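## Task

Rotate the yellow die until 6 faces up and the black die until 5 faces up, and place both of them entirely on the mat, resting flat at the end; the remaining die has to be entirely off the mat.

## Robot and tools

Robot: two six-joint arms, left_arm and right_arm, each on a tilted plate atop one shared metal stand, each ending in a parallel gripper. Fingers point along the gripper's +z and close along its x. The reported gripper position is the point midway between the finger pads; the fingertips go 6.8 mm further. A grip works only on objects roughly 22 to 28 mm across. A camera block on a post sticks out about 14 cm toward the gripper's -y and turns with it. Grippers start open.

Frames: the scene frame has its origin at table height between the arms, +z up, +x out over the table, left_arm toward +y. Each arm reports its gripper pose, velocities and Hand target in its own tilted base frame (left base near (-0.042, +0.180, +0.384) m, right near (-0.029, -0.110, +0.384) m in the scene frame). Offsets you send are along the axes of that arm's current Hand target, i.e. the gripper's own axes, not the scene axes. Reported poses may be off by a few centimetres.

Row layout (used by execute_actions and move): one flat list of 14 numbers covering both arms, always all 14 even if one arm idles. Order: left dx, dy, dz, rx, ry, rz, left shut, then right dx, dy, dz, rx, ry, rz, right shut. Each value lies in [-1, 1]. dx, dy, dz are an offset in metres scaled so 1.0 = 0.6 m (0.05 = 3 cm); rx, ry, rz form one rotation vector scaled so 1.0 = 180 degrees. These are offsets from the Hand target at the start of the call, not absolute poses. Shut is a command, not an offset: above 0.01 closes fully with full force, 0.01 or less opens fully; no in-between. Resend the current shut value to keep a gripper as it is, since 0 means open. Six zeros leave an arm's pose request unchanged.

execute_actions(actions, cameras): actions is a list of actions; each action is a table of up to 15 rows, one row per 1/30 s step, the last row held to fill 15 steps. Every row in an action counts from the same start pose, not from the previous row; the next action starts from the new Hand target, so repeating an offset keeps moving. An empty list returns state plus all camera images.

move(target, speed, blend, stop_force, zero, blocking, cameras): target is one 14-number row or a list of up to 15 rows; every row's offsets count from the Hand targets at the start of the move, not from the prior row. The gripper travels straight, turning the short way. speed is the top speed in m/s (0.002 to 3.6, default 0.25; rotation allowed twice that in rad/s), one value or one per target. blend (metres) rounds corners in a list; 0 stops at each point. stop_force (3 to 120 N, same for both arms) ends an arm's path when its wrist sensor feels that much push along the motion; the arm backs off slightly and that becomes its Hand target. Unreliable if the gripper rotates; omit it when lifting off something you press on. With stop_force all rows must carry the same shut values. zero (default true) re-zeroes the sensor before the move. blocking=false returns after 0.5 s while the move continues (not allowed with stop_force). The 'move:' line reports done, off_target, moving, held or fault, and limits such as paced (pose clipped) or held (steps withheld). Paths do not avoid obstacles or each other; a path near an arm's own base can whip the elbow around, so route around it. Moves time out after 10 s.

wait(seconds, 0 to 3600) lets time pass. stop() brakes a running move. zoom_image(camera, region [x0,y0,x1,y1] pixels, at most 504 square) enlarges the newest image of cam_head_left, cam_head_right, cam_left_wrist or cam_right_wrist (each 896x504). zero_wrist_force(arm) tares that arm's sensor. finished_scene(scene: 1 or 2) ends the scene irreversibly; calls after it in the same reply apply to the next scene.

Results: end_effector_position (m) and end_effector_quat_wxyz per arm in its base frame, velocities (omitted when joints are still), Hand target (last commanded pose after clipping, from which the next offsets count), joint positions and torques (torques include gravity and offsets, positive toward larger joint angle), Wrist force/torque along the gripper's axes plus the peak since last shown, Tool commands, motor temperatures. Orientation commands are clipped to 32 degrees from the measured one per step. A gripper can rest short of its Hand target; send the gap as an extra offset.

Avoid: any net force of about 150 N on an arm, or joint torques past limits (wrists about 11 to 14 N m of push), which freezes the arm for 10 s; pushing even slightly into a firm contact; fast impacts; collisions between the arms (clearance check may block commands, grippers closing on the other arm's fingers count as a collision); dropping dice from height or releasing them while moving; anything leaving the table. Holding stretched poses or pushing against unreachable poses heats motors; at 85 °C an arm locks for 30 to 60 s. Objects may occasionally get nudged by outside pushes, so check cameras before finishing.

Each tool is called after "Emit:" by a JSON object that holds its "op" and its "data".

## Session

Emit:
{"op": "execute_actions", "data": {"actions": []}}

Scene clock: 0.00 s.
left_arm: end_effector_position=(+0.6552, -0.1004, +0.2882) end_effector_quat_wxyz=(+0.619, -0.583, +0.495, +0.177) | right_arm: end_effector_position=(+0.2812, -0.4995, +0.2912) end_effector_quat_wxyz=(+0.246, +0.032, +0.897, -0.367)
Joint positions: left_arm=[-0.655 -1.089 1.45 5.271 -0.286 1.614] | right_arm=[2.391 -1.659 -2.188 0.033 1.361 -2.351]
Joint velocities: within noise
Joint torques (N m): no reading
Motor temperatures (°C): left_arm=[27 28 29 37 36 34] | right_arm=[35 27 27 37 40 33]
Wrist force (N): no reading
Wrist torque (N m): no reading
Wrist force, peak (N): no reading
Hand target: left_arm +0.6552, -0.1004, +0.2882; +0.619, -0.583, +0.495, +0.177 | right_arm +0.2812, -0.4995, +0.2912; +0.246, +0.032, +0.897, -0.367
Tool commands: left_gripper/shut=+0.0 right_gripper/shut=+0.0

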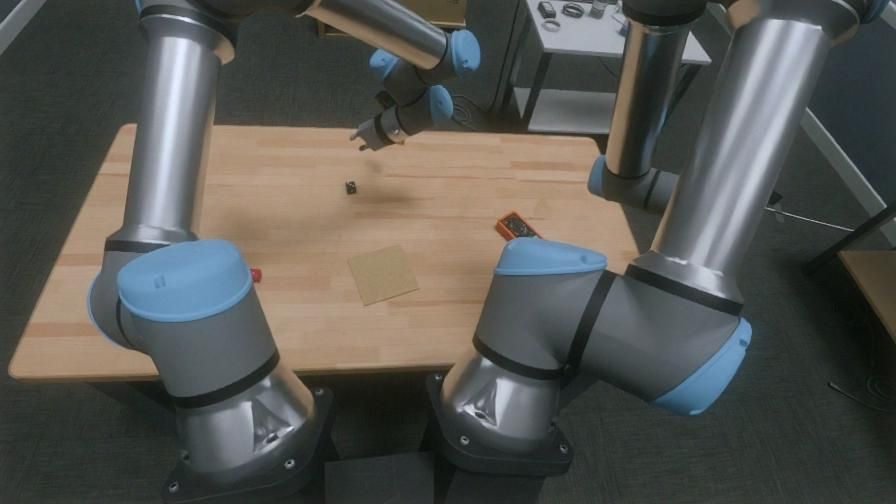

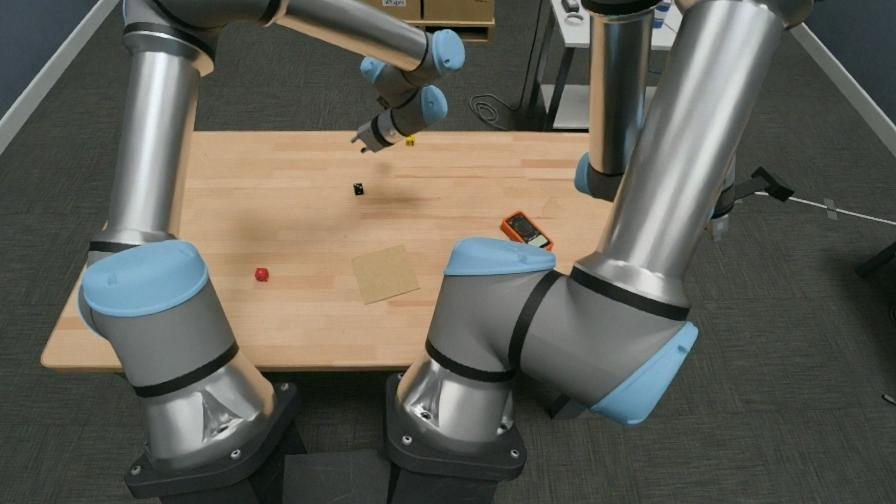

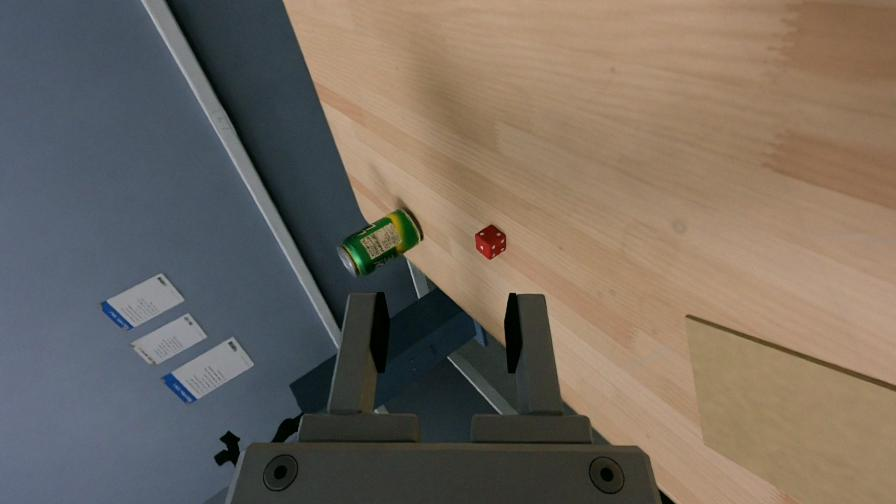

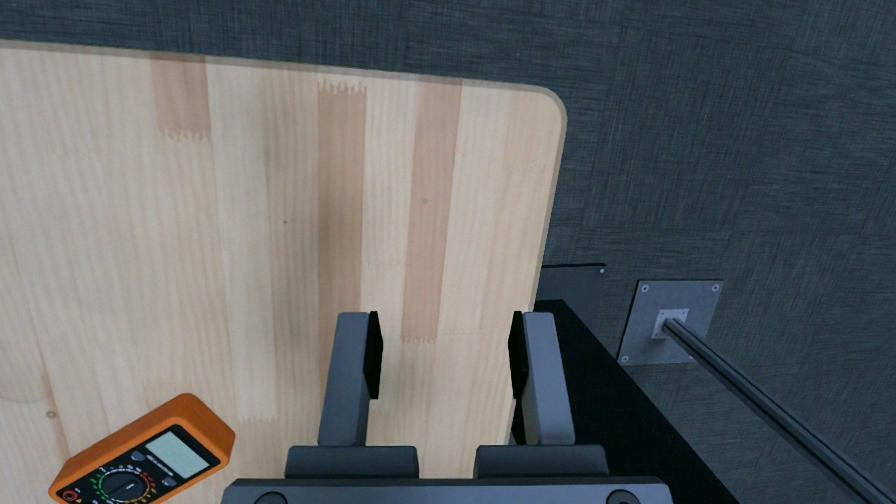

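Emit:
{"op": "zoom_image", "data": {"camera": "cam_head_right", "region": [340, 120, 440, 210]}}

Emit:
{"op": "zoom_image", "data": {"camera": "cam_head_left", "region": [330, 120, 430, 210]}}

Scaled by 5.040 from the camera's image (finer frame: 1280x720).

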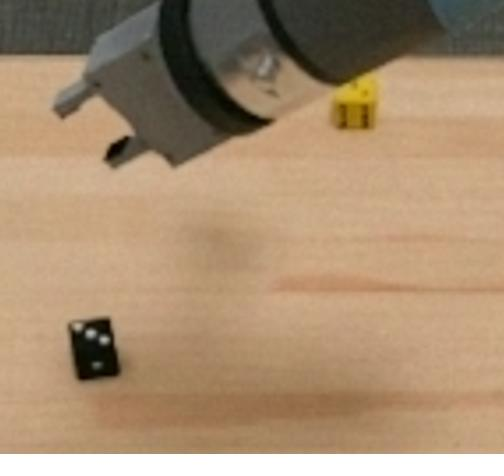

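Scaled by 5.040 from the camera's image (finer frame: 1280x720).

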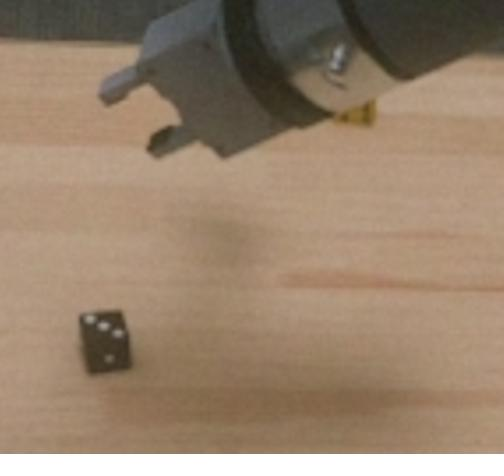

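Emit:
{"op": "move", "data": {"target": [0.141,0.0925,-0.211,0.343,0.211,-0.228,0,0,0,0,0,0,0,0], "speed": 0.5, "cameras": ["cam_left_wrist","cam_head_right"]}}

Emit:
{"op": "zoom_image", "data": {"camera": "cam_left_wrist", "region": [0, 0, 504, 504]}}

Scene clock: 71.67 s.
left_arm: end_effector_position=(+0.5975, -0.2301, +0.2102) end_effector_quat_wxyz=(+0.658, -0.347, +0.454, -0.491) end_effector_velocity=(-0.001, -0.001, -0.001) end_effector_angular_velocity=(+0.003, +0.001, -0.006) | right_arm: end_effector_position=(+0.2812, -0.4995, +0.2912) end_effector_quat_wxyz=(+0.246, +0.032, +0.897, -0.367)
Joint positions: left_arm=[-0.793 -1.135 2.077 4.85 0.829 0.624] | right_arm=[2.391 -1.659 -2.188 0.033 1.361 -2.351]
Joint velocities: left_arm=[0 0 0.002 0.002 0.006 -0.003] | right_arm=[within noise]
Joint torques (N m): left_arm=[-25.94 -28.13 -0.17 0.63 2.47 -1.98] | right_arm=[-14.92 39.22 4.38 2.72 -0.72 0.03]
Wrist force (N): left_arm=[-0.2 0.6 -0.9] | right_arm=[-0.1 0.0 -0.1]
Wrist torque (N m): left_arm=[-0.04 0.00 0.12] | right_arm=[0.00 0.01 0.00]
Wrist force, peak (N): left_arm=[-0.9 1.0 -1.8] | right_arm=[-0.5 -0.1 0.0]
Hand target: left_arm +0.5974, -0.2301, +0.2101; +0.658, -0.347, +0.454, -0.491 | right_arm +0.2812, -0.4995, +0.2912; +0.246, +0.032, +0.897, -0.367
Off the commanded pose: left_arm 0.000 m, 0 deg | right_arm 0.000 m, 0 deg.
move: done
cam_left_wrist: T_world_to_cam=[[0.11825, -0.95702, -0.26482, -0.23711], [-0.50041, 0.17292, -0.84834, 0.53236], [0.85767, 0.23284, -0.45846, -0.26219]] pos_world=[0.51931, -0.25792, 0.26863]
Images, in order (width x height): cam_head_right 896x504, cam_left_wrist 896x504.

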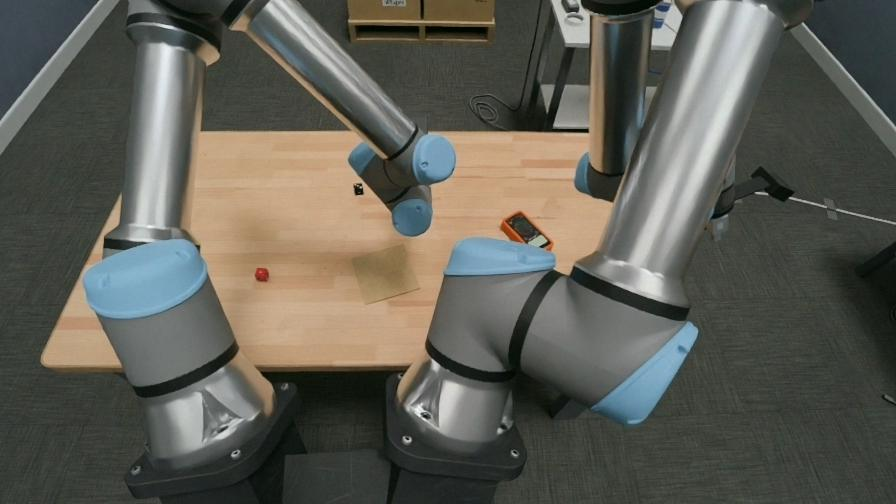

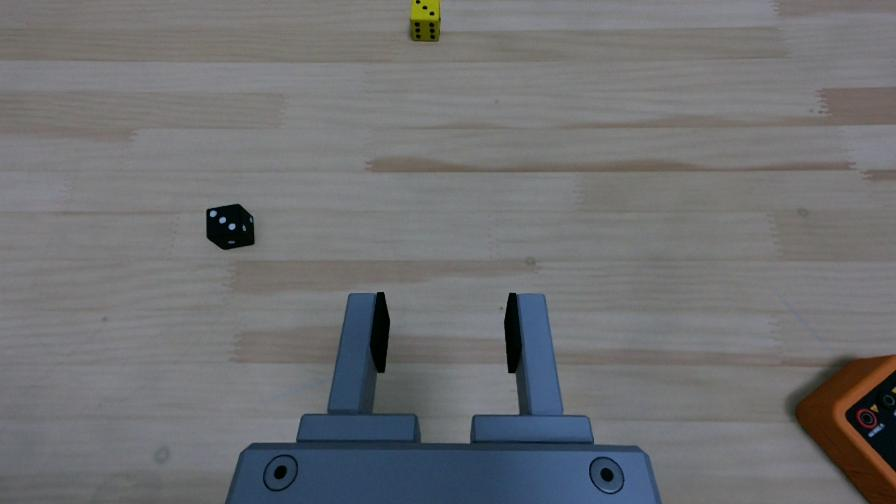

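Scaled by 1.000.

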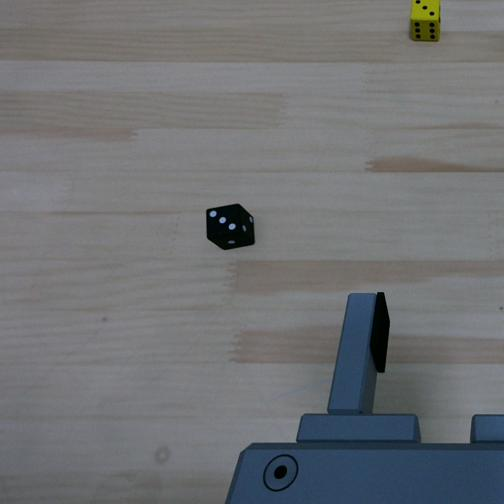

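Emit:
{"op": "zoom_image", "data": {"camera": "cam_left_wrist", "region": [190, 190, 270, 260]}}

Emit:
{"op": "zoom_image", "data": {"camera": "cam_left_wrist", "region": [390, 0, 460, 50]}}

Scaled by 6.300 from the camera's image (finer frame: 1280x720).

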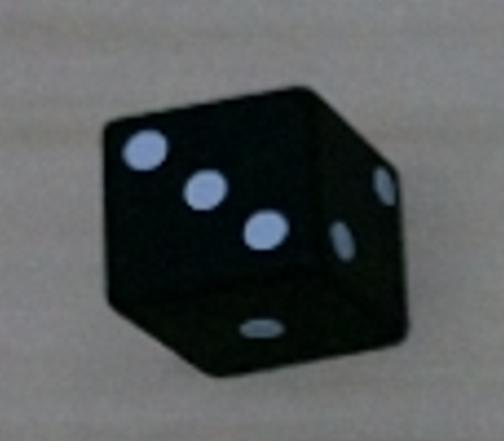

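Scaled by 7.200 from the camera's image (finer frame: 1280x720).

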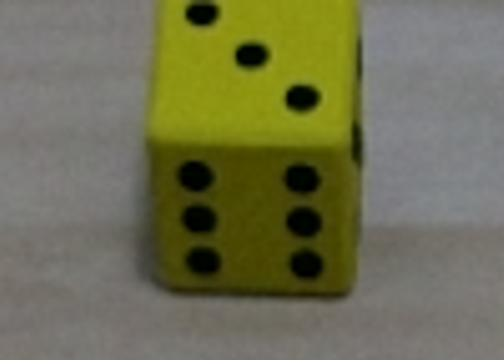

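Emit:
{"op": "move", "data": {"target": [-0.0433,0.0825,0.456,0,0,0,0,0,0,0,0,0,0,0], "speed": 0.5, "cameras": ["cam_left_wrist","cam_head_right"]}}

Emit:
{"op": "zoom_image", "data": {"camera": "cam_left_wrist", "region": [360, 120, 540, 260]}}

Scene clock: 99.17 s.
left_arm: end_effector_position=(+0.8675, -0.1884, +0.2673) end_effector_quat_wxyz=(+0.658, -0.347, +0.454, -0.491) | right_arm: end_effector_position=(+0.2812, -0.4995, +0.2912) end_effector_quat_wxyz=(+0.246, +0.032, +0.897, -0.367)
Joint positions: left_arm=[-0.459 -0.769 1.206 5.452 1.131 0.452] | right_arm=[2.391 -1.659 -2.188 0.033 1.361 -2.351]
Joint torques (N m): left_arm=[-33.4 -44.65 -18.55 0.37 -0.13 1.7] | right_arm=[-14.43 37.97 4.74 2.52 -0.65 -0.17]
Wrist force (N): left_arm=[-0.3 0.4 -0.6] | right_arm=[0.0 0.0 0.0]
Wrist torque (N m): left_arm=[-0.05 0.00 0.04] | right_arm=[0.00 0.01 0.00]
Wrist force, peak (N): left_arm=[0.2 -0.1 -2.9] | right_arm=[-0.5 0.1 -0.2]
Hand target: left_arm +0.8676, -0.1885, +0.2673; +0.658, -0.347, +0.454, -0.491 | right_arm +0.2812, -0.4995, +0.2912; +0.246, +0.032, +0.897, -0.367
Off the commanded pose: left_arm 0.000 m, 0 deg | right_arm 0.000 m, 0 deg.
move: done
cam_left_wrist: T_world_to_cam=[[0.11815, -0.95699, -0.26498, -0.21388], [-0.50039, 0.17311, -0.84832, 0.70876], [0.8577, 0.23282, -0.45842, -0.47742]] pos_world=[0.78941, -0.21622, 0.32573]
Images, in order (width x height): cam_head_right 896x504, cam_left_wrist 896x504.

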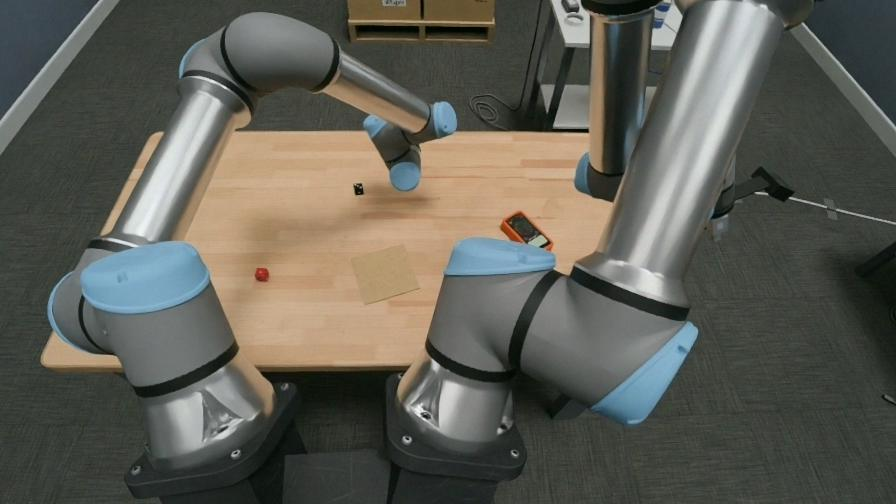

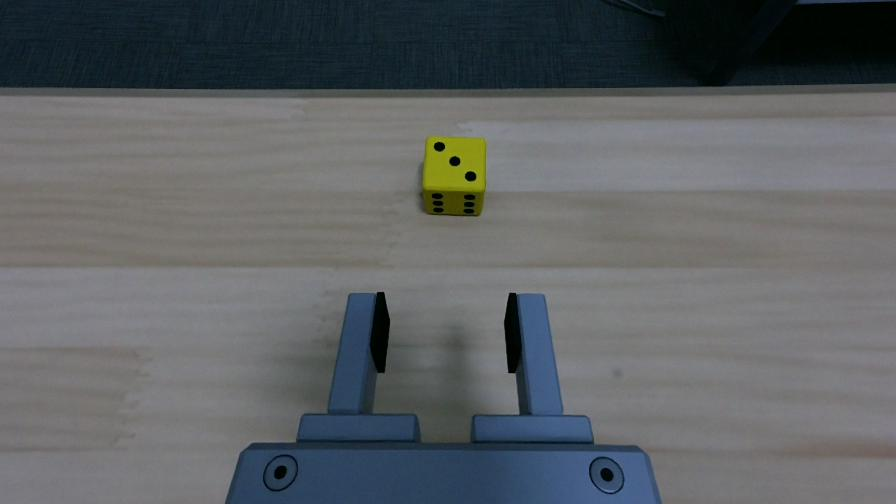

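Scaled by 2.800 from the camera's image (finer frame: 1280x720).

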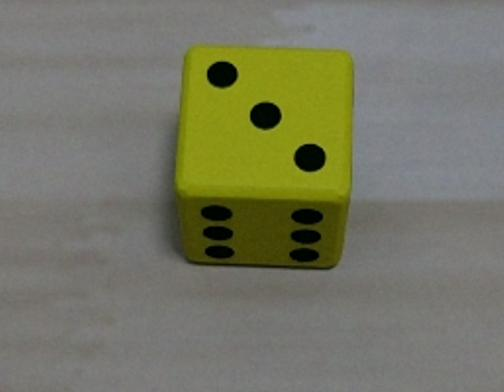

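Emit:
{"op": "move", "data": {"target": [[0.0018,0.0984,0.0358,0,0,0,0,0,0,0,0,0,0,0],[0.0018,0.0575,0.1482,0,0,0,0,0,0,0,0,0,0,0]], "speed": [0.06,0.08], "stop_force": 15, "cameras": ["cam_left_wrist"]}}

Scene clock: 123.60 s.
left_arm: end_effector_position=(+0.9625, -0.1790, +0.2668) end_effector_quat_wxyz=(+0.658, -0.347, +0.454, -0.491) | right_arm: end_effector_position=(+0.2812, -0.4995, +0.2912) end_effector_quat_wxyz=(+0.246, +0.032, +0.897, -0.367)
Joint positions: left_arm=[-0.395 -0.518 0.726 5.691 1.191 0.426] | right_arm=[2.391 -1.659 -2.188 0.033 1.361 -2.351]
Joint torques (N m): left_arm=[-37.19 -64.52 -20.14 0.63 -1.55 1.51] | right_arm=[-13.69 38.37 4.74 2.67 -0.29 -0.29]
Wrist force (N): left_arm=[-0.3 0.2 -0.4] | right_arm=[-0.1 0.0 0.2]
Wrist torque (N m): left_arm=[-0.08 0.01 0.14] | right_arm=[0.00 0.01 0.01]
Wrist force, peak (N): left_arm=[-0.1 1.2 -1.2] | right_arm=[-0.3 0.0 0.5]
Hand target: left_arm +0.9625, -0.1790, +0.2668; +0.658, -0.347, +0.454, -0.491 | right_arm +0.2812, -0.4995, +0.2912; +0.246, +0.032, +0.897, -0.367
Off the commanded pose: left_arm 0.000 m, 0 deg | right_arm 0.000 m, 0 deg.
move: done
cam_left_wrist: T_world_to_cam=[[0.11798, -0.95699, -0.26504, -0.21606], [-0.50051, 0.17321, -0.84823, 0.75429], [0.85765, 0.23273, -0.45855, -0.56117]] pos_world=[0.88431, -0.20682, 0.32523]

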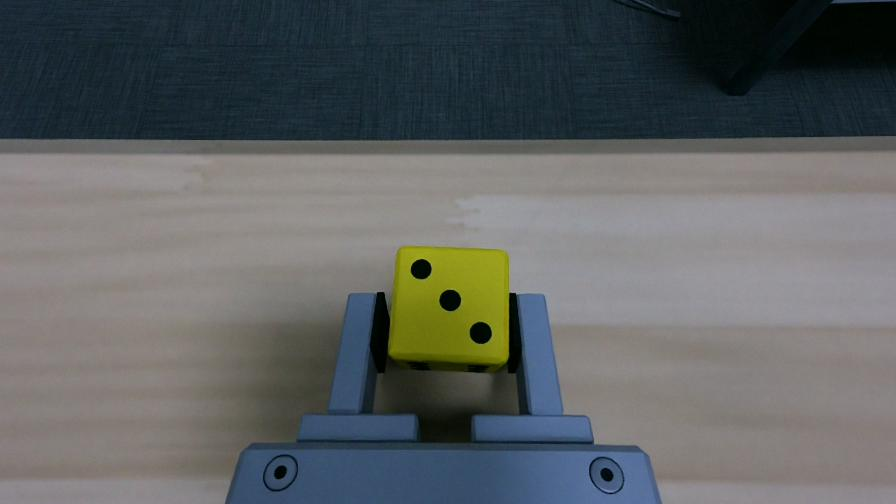

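Emit:
{"op": "move", "data": {"target": [[0,0,0,0,0,0,1,0,0,0,0,0,0,0],[0,-0.1253,-0.0456,0,0,0,1,0,0,0,0,0,0,0],[-0.035,0.0653,-0.8305,-0.472,0,0,1,0,0,0,0,0,0,0]], "speed": [0.1,0.25,0.5], "blend": [0,0.03,0], "cameras": ["cam_left_wrist","cam_head_right"]}}

Scene clock: 140.93 s.
left_arm: end_effector_position=(+0.5060, -0.1531, +0.0631) end_effector_quat_wxyz=(-0.324, +0.614, -0.661, +0.285) | right_arm: end_effector_position=(+0.2812, -0.4995, +0.2912) end_effector_quat_wxyz=(+0.246, +0.032, +0.897, -0.367)
Joint positions: left_arm=[-0.767 -1.126 1.981 6.283 0.983 -0.468] | right_arm=[2.391 -1.659 -2.188 0.033 1.361 -2.351]
Joint torques (N m): left_arm=[-19.99 -34.52 -0.45 -0.45 -2.05 -1.47] | right_arm=[-14.31 38.79 4.62 2.69 -0.41 -0.47]
Wrist force (N): left_arm=[-0.5 -0.5 0.4] | right_arm=[-0.2 0.3 0.3]
Wrist torque (N m): left_arm=[-0.13 -0.05 0.03] | right_arm=[0.03 0.02 0.00]
Wrist force, peak (N): left_arm=[0.0 3.2 -0.1] | right_arm=[-0.5 0.1 0.1]
Hand target: left_arm +0.5060, -0.1534, +0.0636; -0.251, +0.700, -0.666, +0.056 | right_arm +0.2812, -0.4995, +0.2912; +0.246, +0.032, +0.897, -0.367
Off the commanded pose: left_arm 0.001 m, 29 deg | right_arm 0.000 m, 0 deg.
joint sent to its limit (left arm) — joint 4 (wrist 1), upper limit. The joint targets are off in orientation, not in position.
move: off_target (left_arm)
cam_left_wrist: T_world_to_cam=[[-0.03756, -0.99502, -0.0923, -0.1294], [-0.99896, 0.03977, -0.02225, 0.52833], [0.02581, 0.09137, -0.99548, 0.16407]] pos_world=[0.51868, -0.16476, 0.16314]
Images, in order (width x height): cam_head_right 896x504, cam_left_wrist 896x504.

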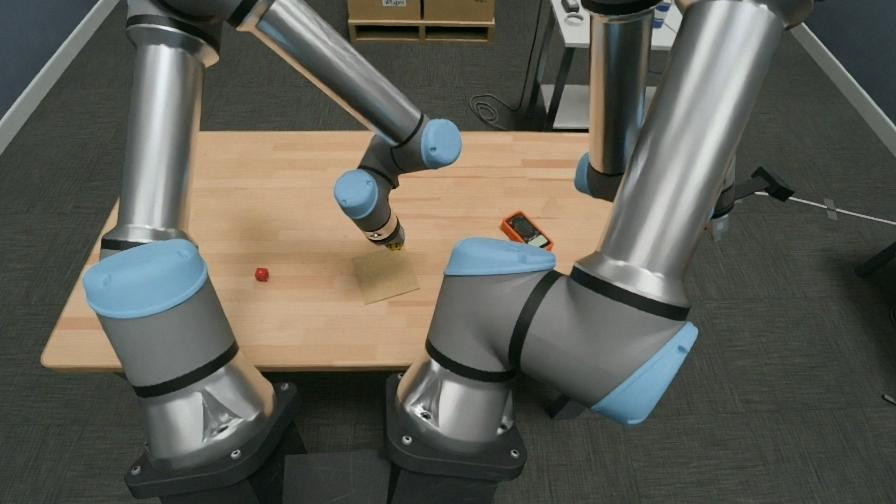

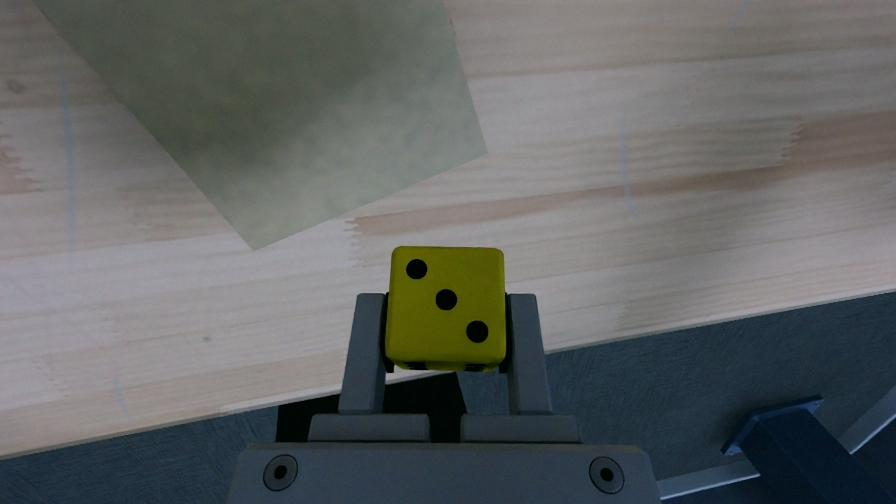

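Emit:
{"op": "move", "data": {"target": [-0.0268,-0.0688,0.0172,0,0.205,-0.768,1,0,0,0,0,0,0,0], "speed": 0.5, "cameras": ["cam_left_wrist","cam_head_right"]}}

Scene clock: 189.43 s.
left_arm: end_effector_position=(+0.5459, -0.1354, +0.0759) end_effector_quat_wxyz=(+0.146, +0.814, +0.363, +0.429) | right_arm: end_effector_position=(+0.2812, -0.4995, +0.2912) end_effector_quat_wxyz=(+0.246, +0.032, +0.897, -0.367)
Joint positions: left_arm=[-0.691 -1.097 1.896 6.283 0.966 -2.848] | right_arm=[2.391 -1.659 -2.188 0.033 1.361 -2.351]
Joint torques (N m): left_arm=[-13.45 -27.5 2.22 0.38 0.03 -1.48] | right_arm=[-14.22 39.16 4.88 2.68 -0.47 -0.57]
Wrist force (N): left_arm=[-1.1 -0.6 0.4] | right_arm=[-0.2 -0.2 0.2]
Wrist torque (N m): left_arm=[-0.10 0.01 -0.22] | right_arm=[-0.02 0.03 0.00]
Wrist force, peak (N): left_arm=[-0.9 -1.3 0.4] | right_arm=[-0.5 0.0 0.0]
Hand target: left_arm +0.5459, -0.1356, +0.0763; +0.135, +0.819, +0.369, +0.419 | right_arm +0.2812, -0.4995, +0.2912; +0.246, +0.032, +0.897, -0.367
Off the commanded pose: left_arm 0.001 m, 2 deg | right_arm 0.000 m, 0 deg.
joint sent to its limit (left arm) — joint 4 (wrist 1), upper limit. The joint targets still meet the commanded pose.
move: done
cam_left_wrist: T_world_to_cam=[[0.38139, 0.70805, 0.59432, -0.1594], [-0.31257, -0.50627, 0.80374, 0.05638], [0.86997, -0.4923, 0.02823, -0.44341]] pos_world=[0.46417, -0.07688, 0.06193]
Images, in order (width x height): cam_head_right 896x504, cam_left_wrist 896x504.

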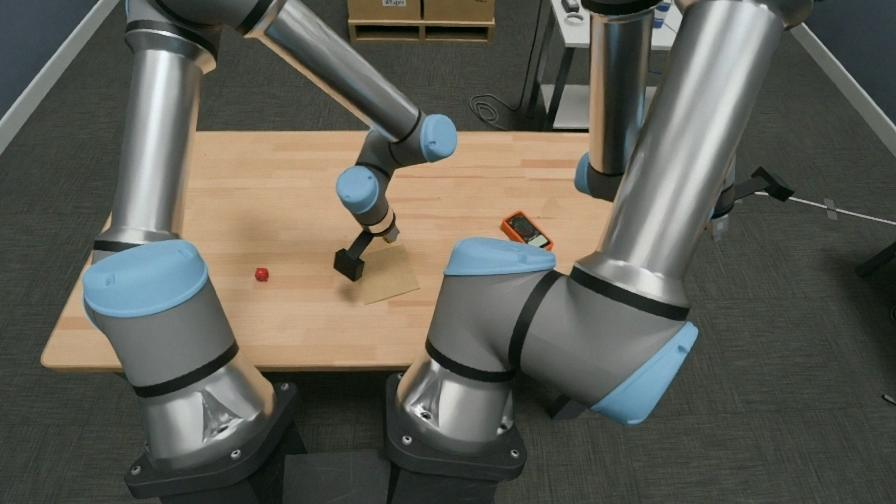

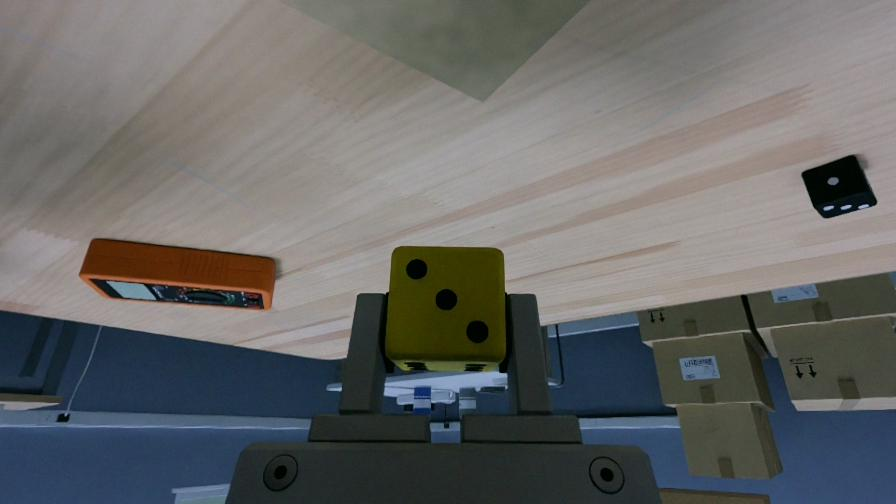

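Emit:
{"op": "move", "data": {"target": [[0,-0.041,0.153,0,0,0,1,0,0,0,0,0,0,0],[0,-0.0509,0.190,0,0,0,1,0,0,0,0,0,0,0]], "speed": [0.15,0.015], "stop_force": 8, "cameras": ["cam_left_wrist","cam_head_right"]}}

Scene clock: 202.13 s.
left_arm: end_effector_position=(+0.6131, -0.1074, -0.0013) end_effector_quat_wxyz=(+0.135, +0.819, +0.369, +0.419) | right_arm: end_effector_position=(+0.2812, -0.4995, +0.2912) end_effector_quat_wxyz=(+0.246, +0.032, +0.897, -0.367)
Joint positions: left_arm=[-0.547 -0.87 1.735 6.194 1.065 -2.749] | right_arm=[2.391 -1.659 -2.188 0.033 1.361 -2.351]
Joint torques (N m): left_arm=[-29.21 -44.61 6.42 3.2 -1.59 -1.59] | right_arm=[-13.49 38.56 4.1 2.86 -0.41 -0.6]
Wrist force (N): left_arm=[0.3 2.3 -5.6] | right_arm=[-0.2 0.0 0.3]
Wrist torque (N m): left_arm=[-0.11 -0.09 -0.12] | right_arm=[0.00 0.02 0.00]
Wrist force, peak (N): left_arm=[1.4 0.6 -33.1] | right_arm=[-0.3 -0.1 0.4]
Hand target: left_arm +0.6131, -0.1074, -0.0013; +0.135, +0.819, +0.369, +0.419 (not the last commanded pose) | right_arm +0.2812, -0.4995, +0.2912; +0.246, +0.032, +0.897, -0.367
Off the commanded pose: left_arm 0.012 m, 0 deg | right_arm 0.000 m, 0 deg.
move: contact (left_arm); path passed 1 of 2 targets
cam_left_wrist: T_world_to_cam=[[0.38898, 0.70906, 0.58815, -0.16347], [-0.28093, -0.51673, 0.80875, 0.13306], [0.87737, -0.47981, -0.00179, -0.48912]] pos_world=[0.5301, -0.05002, -0.01235]
Images, in order (width x height): cam_head_right 896x504, cam_left_wrist 896x504.

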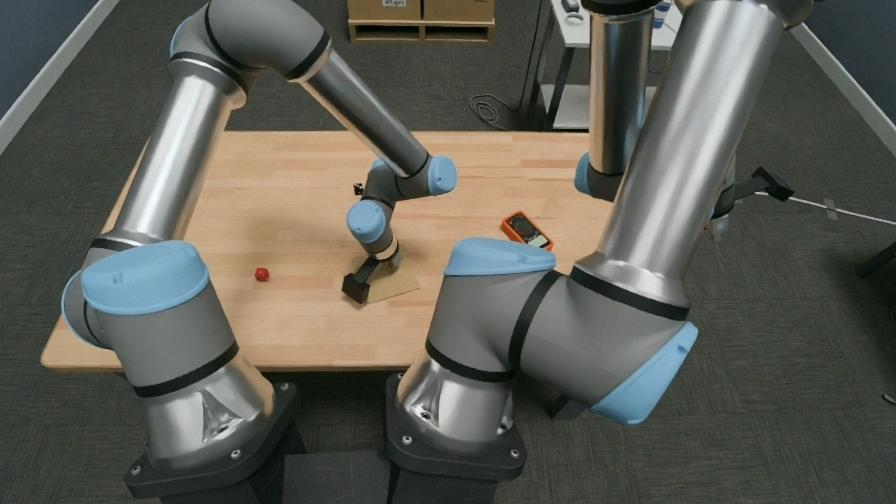

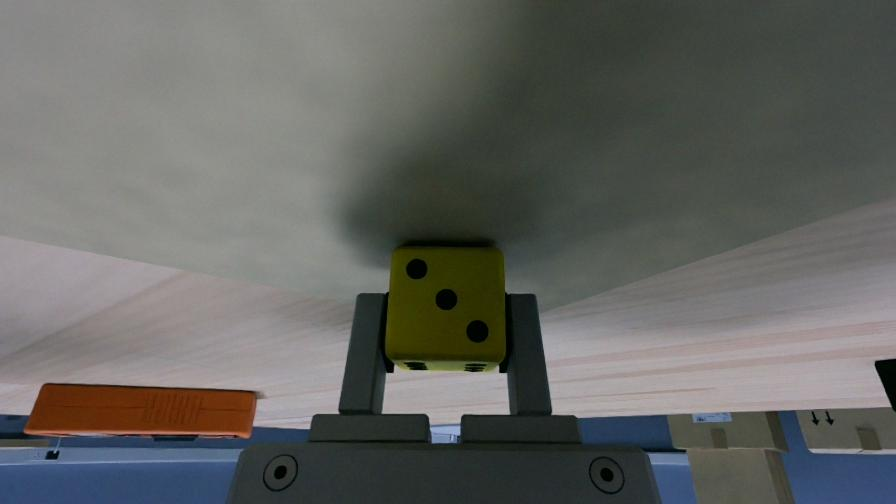

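Emit:
{"op": "move", "data": {"target": [[0,0,0,0,0,0,0,0,0,0,0,0,0,0],[0,0,-0.2,0,0,0,0,0,0,0,0,0,0,0]], "speed": 0.2, "cameras": ["cam_left_wrist","cam_head_right"]}}

Emit:
{"op": "zoom_image", "data": {"camera": "cam_head_right", "region": [340, 230, 430, 310]}}

Scene clock: 209.63 s.
left_arm: end_effector_position=(+0.5189, -0.1180, +0.0720) end_effector_quat_wxyz=(+0.137, +0.818, +0.368, +0.421) | right_arm: end_effector_position=(+0.2812, -0.4995, +0.2912) end_effector_quat_wxyz=(+0.246, +0.032, +0.897, -0.367)
Joint positions: left_arm=[-0.701 -1.138 1.976 6.283 0.959 -2.877] | right_arm=[2.391 -1.659 -2.188 0.033 1.361 -2.351]
Joint torques (N m): left_arm=[-6.05 -35.18 -1.86 -0.38 1.1 0.39] | right_arm=[-14.24 37.98 5.01 2.85 -0.23 -0.72]
Wrist force (N): left_arm=[-0.8 -1.0 0.3] | right_arm=[-0.4 0.1 0.1]
Wrist torque (N m): left_arm=[-0.14 -0.02 -0.22] | right_arm=[0.01 0.04 0.00]
Wrist force, peak (N): left_arm=[0.3 2.3 -5.9] | right_arm=[-0.5 0.0 0.0]
Hand target: left_arm +0.5189, -0.1181, +0.0723; +0.135, +0.819, +0.369, +0.419 | right_arm +0.2812, -0.4995, +0.2912; +0.246, +0.032, +0.897, -0.367
Off the commanded pose: left_arm 0.000 m, 0 deg | right_arm 0.000 m, 0 deg.
joint sent to its limit (left arm) — joint 4 (wrist 1), upper limit. The joint targets still meet the commanded pose.
move: done
cam_left_wrist: T_world_to_cam=[[0.38776, 0.70879, 0.58928, -0.16188], [-0.28685, -0.51477, 0.80792, 0.04526], [0.87599, -0.48231, 0.00371, -0.41145]] pos_world=[0.43618, -0.06041, 0.06035]
Images, in order (width x height): cam_head_right 896x504, cam_left_wrist 896x504.

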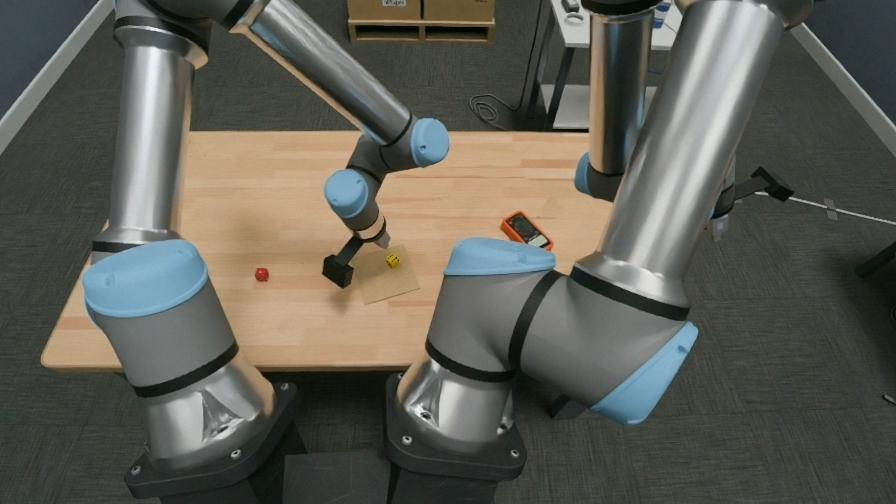

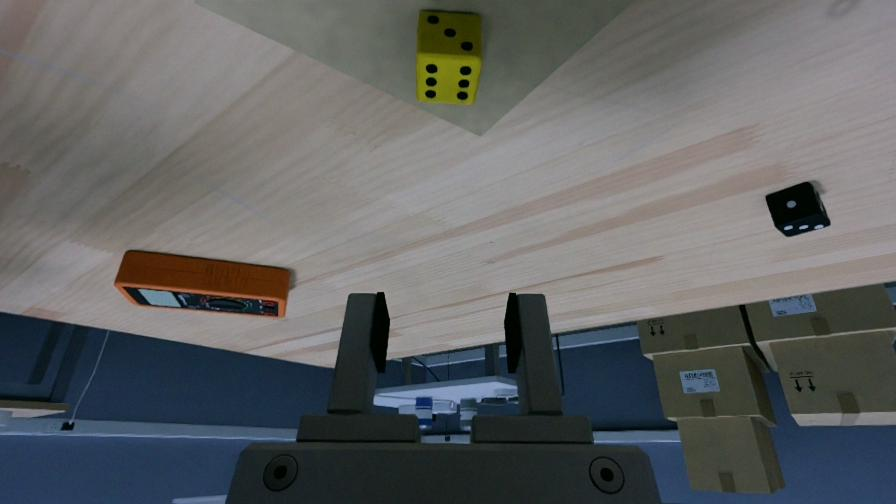

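Scaled by 5.600 from the camera's image (finer frame: 1280x720).

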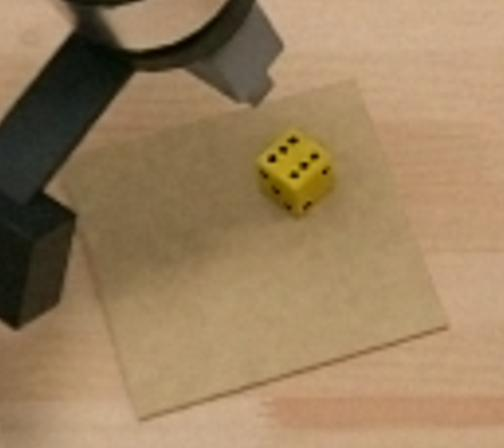

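Emit:
{"op": "move", "data": {"target": [0.507,-0.218,-0.334,0,0,0,0,-0.368,0.5615,-0.2185,-0.051,0.045,0.491,0], "speed": 0.6, "cameras": ["cam_head_right"]}}

Scene clock: 256.70 s.
left_arm: end_effector_position=(+0.4119, +0.1728, +0.3035) end_effector_quat_wxyz=(+0.191, +0.737, +0.327, +0.559) | right_arm: end_effector_position=(+0.5003, -0.1386, +0.2572) end_effector_quat_wxyz=(+0.375, +0.652, +0.658, -0.024) end_effector_velocity=(+0.000, -0.001, +0.000) end_effector_angular_velocity=(+0.002, -0.003, -0.005)
Joint positions: left_arm=[0.098 -1.813 2.119 6.283 1.579 -2.314] | right_arm=[3.379 -1.532 -2.244 -0.508 0.908 0.079]
Joint velocities: left_arm=[within noise] | right_arm=[-0.002 0 0 0 0 0.005]
Joint torques (N m): left_arm=[-4.34 -24 -1.53 2.8 0.65 -1.51] | right_arm=[0.51 45.89 -7.31 3.93 1.61 1.83]
Wrist force (N): left_arm=[-1.1 -1.3 -0.1] | right_arm=[-0.6 0.3 0.4]
Wrist torque (N m): left_arm=[-0.16 -0.03 -0.02] | right_arm=[0.05 0.06 -0.07]
Wrist force, peak (N): left_arm=[0.1 -1.8 -0.8] | right_arm=[0.1 -1.1 0.8]
Hand target: left_arm +0.4117, +0.1726, +0.3042; +0.135, +0.819, +0.369, +0.419 | right_arm +0.5003, -0.1386, +0.2572; +0.375, +0.652, +0.658, -0.023
Off the commanded pose: left_arm 0.001 m, 20 deg | right_arm 0.000 m, 0 deg.
joint sent to its limit (left arm) — joint 4 (wrist 1), upper limit. The joint targets are off in orientation, not in position.
move: off_target (left_arm)

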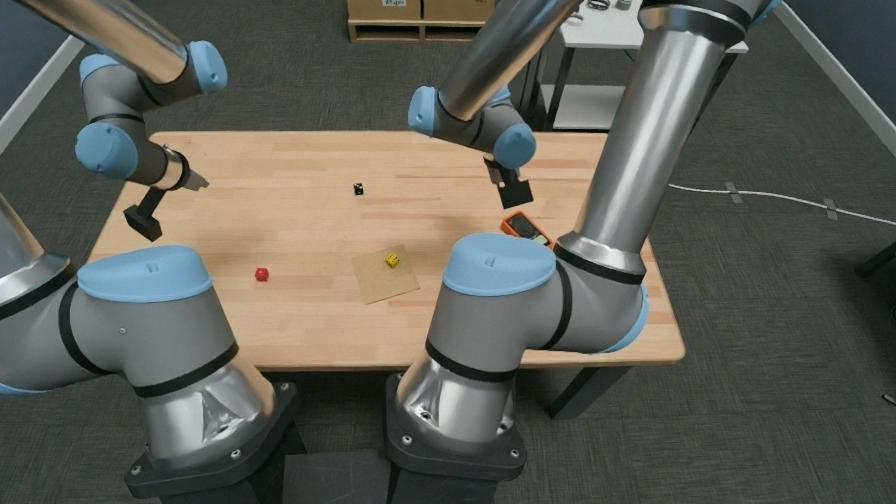

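Emit:
{"op": "move", "data": {"target": [0,0,0,0,0,0,0,0.6017,0.393,-0.058,-0.053,0.045,0.491,0], "speed": 0.5, "cameras": ["cam_head_right","cam_right_wrist"]}}

Scene clock: 268.93 s.
left_arm: end_effector_position=(+0.4119, +0.1727, +0.3034) end_effector_quat_wxyz=(+0.191, +0.737, +0.327, +0.559) | right_arm: end_effector_position=(+0.7385, +0.2181, +0.2008) end_effector_quat_wxyz=(+0.291, +0.895, +0.041, +0.335)
Joint positions: left_arm=[0.098 -1.813 2.119 6.283 1.58 -2.314] | right_arm=[3.805 -2.216 -1.501 -0.695 0.688 2.001]
Joint torques (N m): left_arm=[20.72 -18.86 -14.18 2.66 1.95 -0.75] | right_arm=[14.38 53.11 9.47 3.06 1.67 1.94]
Wrist force (N): left_arm=[-1.0 -1.4 0.1] | right_arm=[-0.2 0.4 0.3]
Wrist torque (N m): left_arm=[-0.17 -0.03 -0.02] | right_arm=[0.03 0.03 -0.08]
Wrist force, peak (N): left_arm=[-1.3 -1.7 0.0] | right_arm=[-1.9 -0.4 0.3]
Hand target: left_arm +0.4117, +0.1726, +0.3042; +0.135, +0.819, +0.369, +0.419 | right_arm +0.7385, +0.2181, +0.2008; +0.290, +0.895, +0.040, +0.335
Off the commanded pose: left_arm 0.001 m, 20 deg | right_arm 0.000 m, 0 deg.
joint sent to its limit (left arm) — joint 4 (wrist 1), upper limit. The joint targets are off in orientation, not in position.
move: done
cam_right_wrist: T_world_to_cam=[[0.76593, 0.285, 0.5763, -0.74925], [-0.55477, -0.16004, 0.81647, 0.30235], [0.32493, -0.94507, 0.03553, 0.05665]] pos_world=[0.7232, 0.31546, 0.18292]

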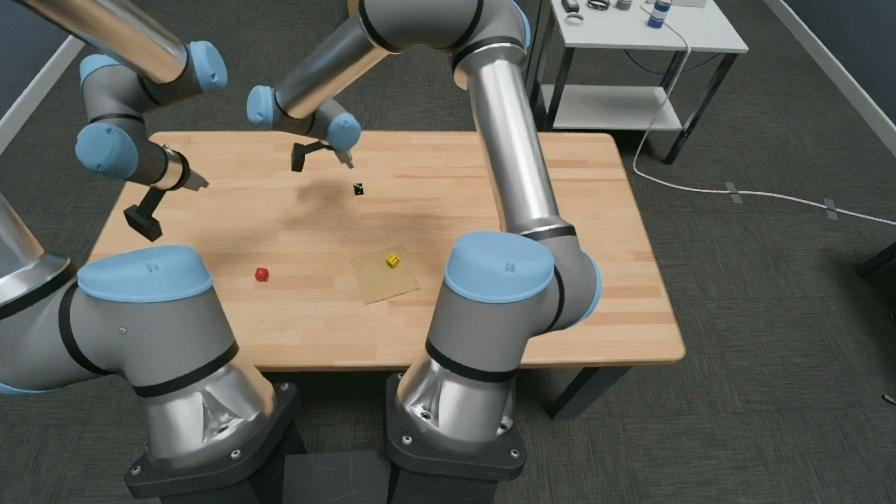

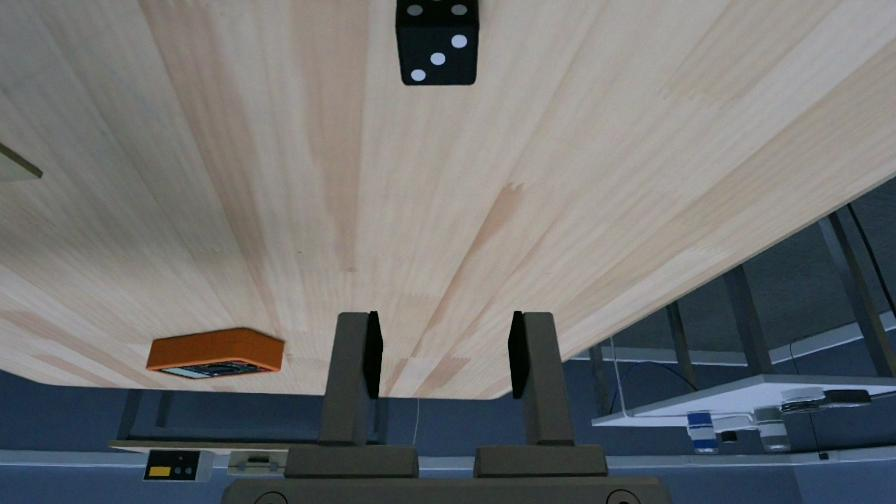

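Emit:
{"op": "move", "data": {"target": [0,0,0,0,0,0,0,0.0058,-0.0393,0.166,0,0,0,0], "speed": 0.08, "stop_force": 12, "cameras": ["cam_right_wrist"]}}

Scene clock: 282.47 s.
left_arm: end_effector_position=(+0.4119, +0.1727, +0.3034) end_effector_quat_wxyz=(+0.191, +0.737, +0.327, +0.559) | right_arm: end_effector_position=(+0.7963, +0.1935, +0.1399) end_effector_quat_wxyz=(+0.291, +0.895, +0.040, +0.335)
Joint positions: left_arm=[0.098 -1.813 2.119 6.283 1.58 -2.314] | right_arm=[3.729 -2.398 -1.372 -0.556 0.713 1.889]
Joint torques (N m): left_arm=[20.11 -20.15 -13.76 3.01 0.95 1.2] | right_arm=[29.17 30.17 20.89 3.99 -2.22 -2.19]
Wrist force (N): left_arm=[-0.8 -1.5 0.0] | right_arm=[0.5 0.9 -0.9]
Wrist torque (N m): left_arm=[-0.17 -0.06 -0.01] | right_arm=[0.05 -0.10 -0.22]
Wrist force, peak (N): left_arm=[-1.4 -1.5 0.0] | right_arm=[-26.7 29.7 -124.4]
Hand target: left_arm +0.4117, +0.1726, +0.3042; +0.135, +0.819, +0.369, +0.419 | right_arm +0.7963, +0.1935, +0.1399; +0.291, +0.895, +0.040, +0.335 (not the last commanded pose)
Off the commanded pose: left_arm 0.001 m, 20 deg | right_arm 0.015 m, 0 deg.
joint sent to its limit (left arm) — joint 4 (wrist 1), upper limit. The joint targets are off in orientation, not in position.
move: contact (right_arm)
cam_right_wrist: T_world_to_cam=[[0.76594, 0.28461, 0.57648, -0.75139], [-0.55493, -0.16008, 0.81635, 0.38027], [0.32463, -0.94518, 0.03533, 0.01707]] pos_world=[0.781, 0.29086, 0.12212]

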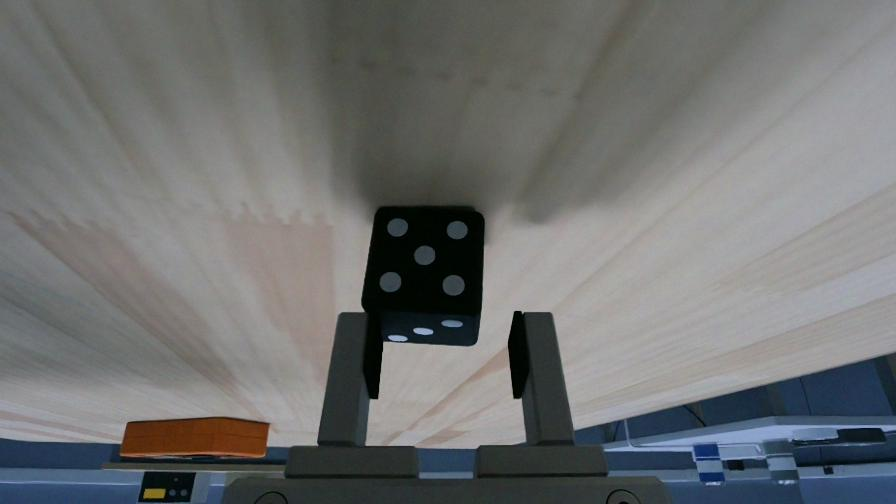

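Emit:
{"op": "move", "data": {"target": [[0,0,0,0,0,0,0,0,0.0087,-0.0322,0,0,0,0],[0,0,0,0,0,0,0,-0.009,0.013,-0.0483,0,0,0,0]], "speed": 0.1, "cameras": ["cam_right_wrist"]}}

Emit:
{"op": "zoom_image", "data": {"camera": "cam_right_wrist", "region": [300, 80, 600, 420]}}

Scene clock: 295.87 s.
left_arm: end_effector_position=(+0.4119, +0.1727, +0.3034) end_effector_quat_wxyz=(+0.191, +0.737, +0.327, +0.559) | right_arm: end_effector_position=(+0.7730, +0.1999, +0.1587) end_effector_quat_wxyz=(+0.291, +0.895, +0.040, +0.335)
Joint positions: left_arm=[0.098 -1.813 2.119 6.283 1.58 -2.314] | right_arm=[3.754 -2.329 -1.439 -0.586 0.704 1.926]
Joint torques (N m): left_arm=[18.99 -20.39 -12.31 2.98 -0.29 1.41] | right_arm=[15.21 33.03 16.43 3.03 1.36 -1.8]
Wrist force (N): left_arm=[-1.0 -1.4 0.1] | right_arm=[0.9 0.1 1.4]
Wrist torque (N m): left_arm=[-0.16 -0.04 -0.02] | right_arm=[-0.02 -0.09 -0.08]
Wrist force, peak (N): left_arm=[-1.1 -1.8 -0.1] | right_arm=[1.0 0.0 2.6]
Hand target: left_arm +0.4117, +0.1726, +0.3042; +0.135, +0.819, +0.369, +0.419 | right_arm +0.7731, +0.1999, +0.1586; +0.291, +0.895, +0.040, +0.335
Off the commanded pose: left_arm 0.001 m, 20 deg | right_arm 0.000 m, 0 deg.
joint sent to its limit (left arm) — joint 4 (wrist 1), upper limit. The joint targets are off in orientation, not in position.
move: done
cam_right_wrist: T_world_to_cam=[[0.76594, 0.28467, 0.57646, -0.74615], [-0.55494, -0.16, 0.81636, 0.35308], [0.32463, -0.94518, 0.03543, 0.03001]] pos_world=[0.7577, 0.29726, 0.14082]

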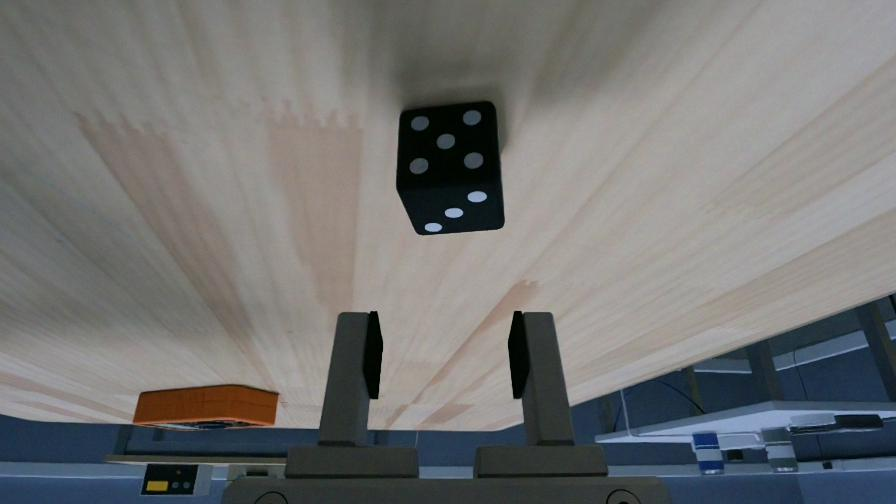

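Scaled by 1.482 from the camera's image (finer frame: 1280x720).

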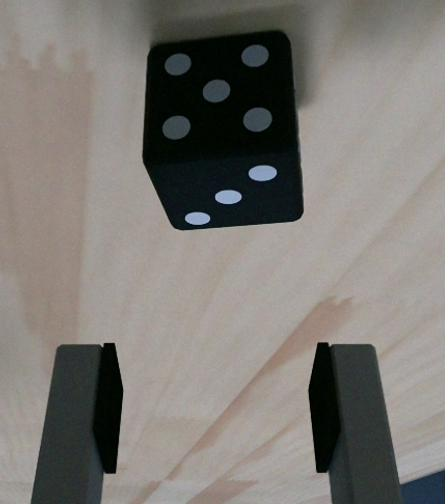

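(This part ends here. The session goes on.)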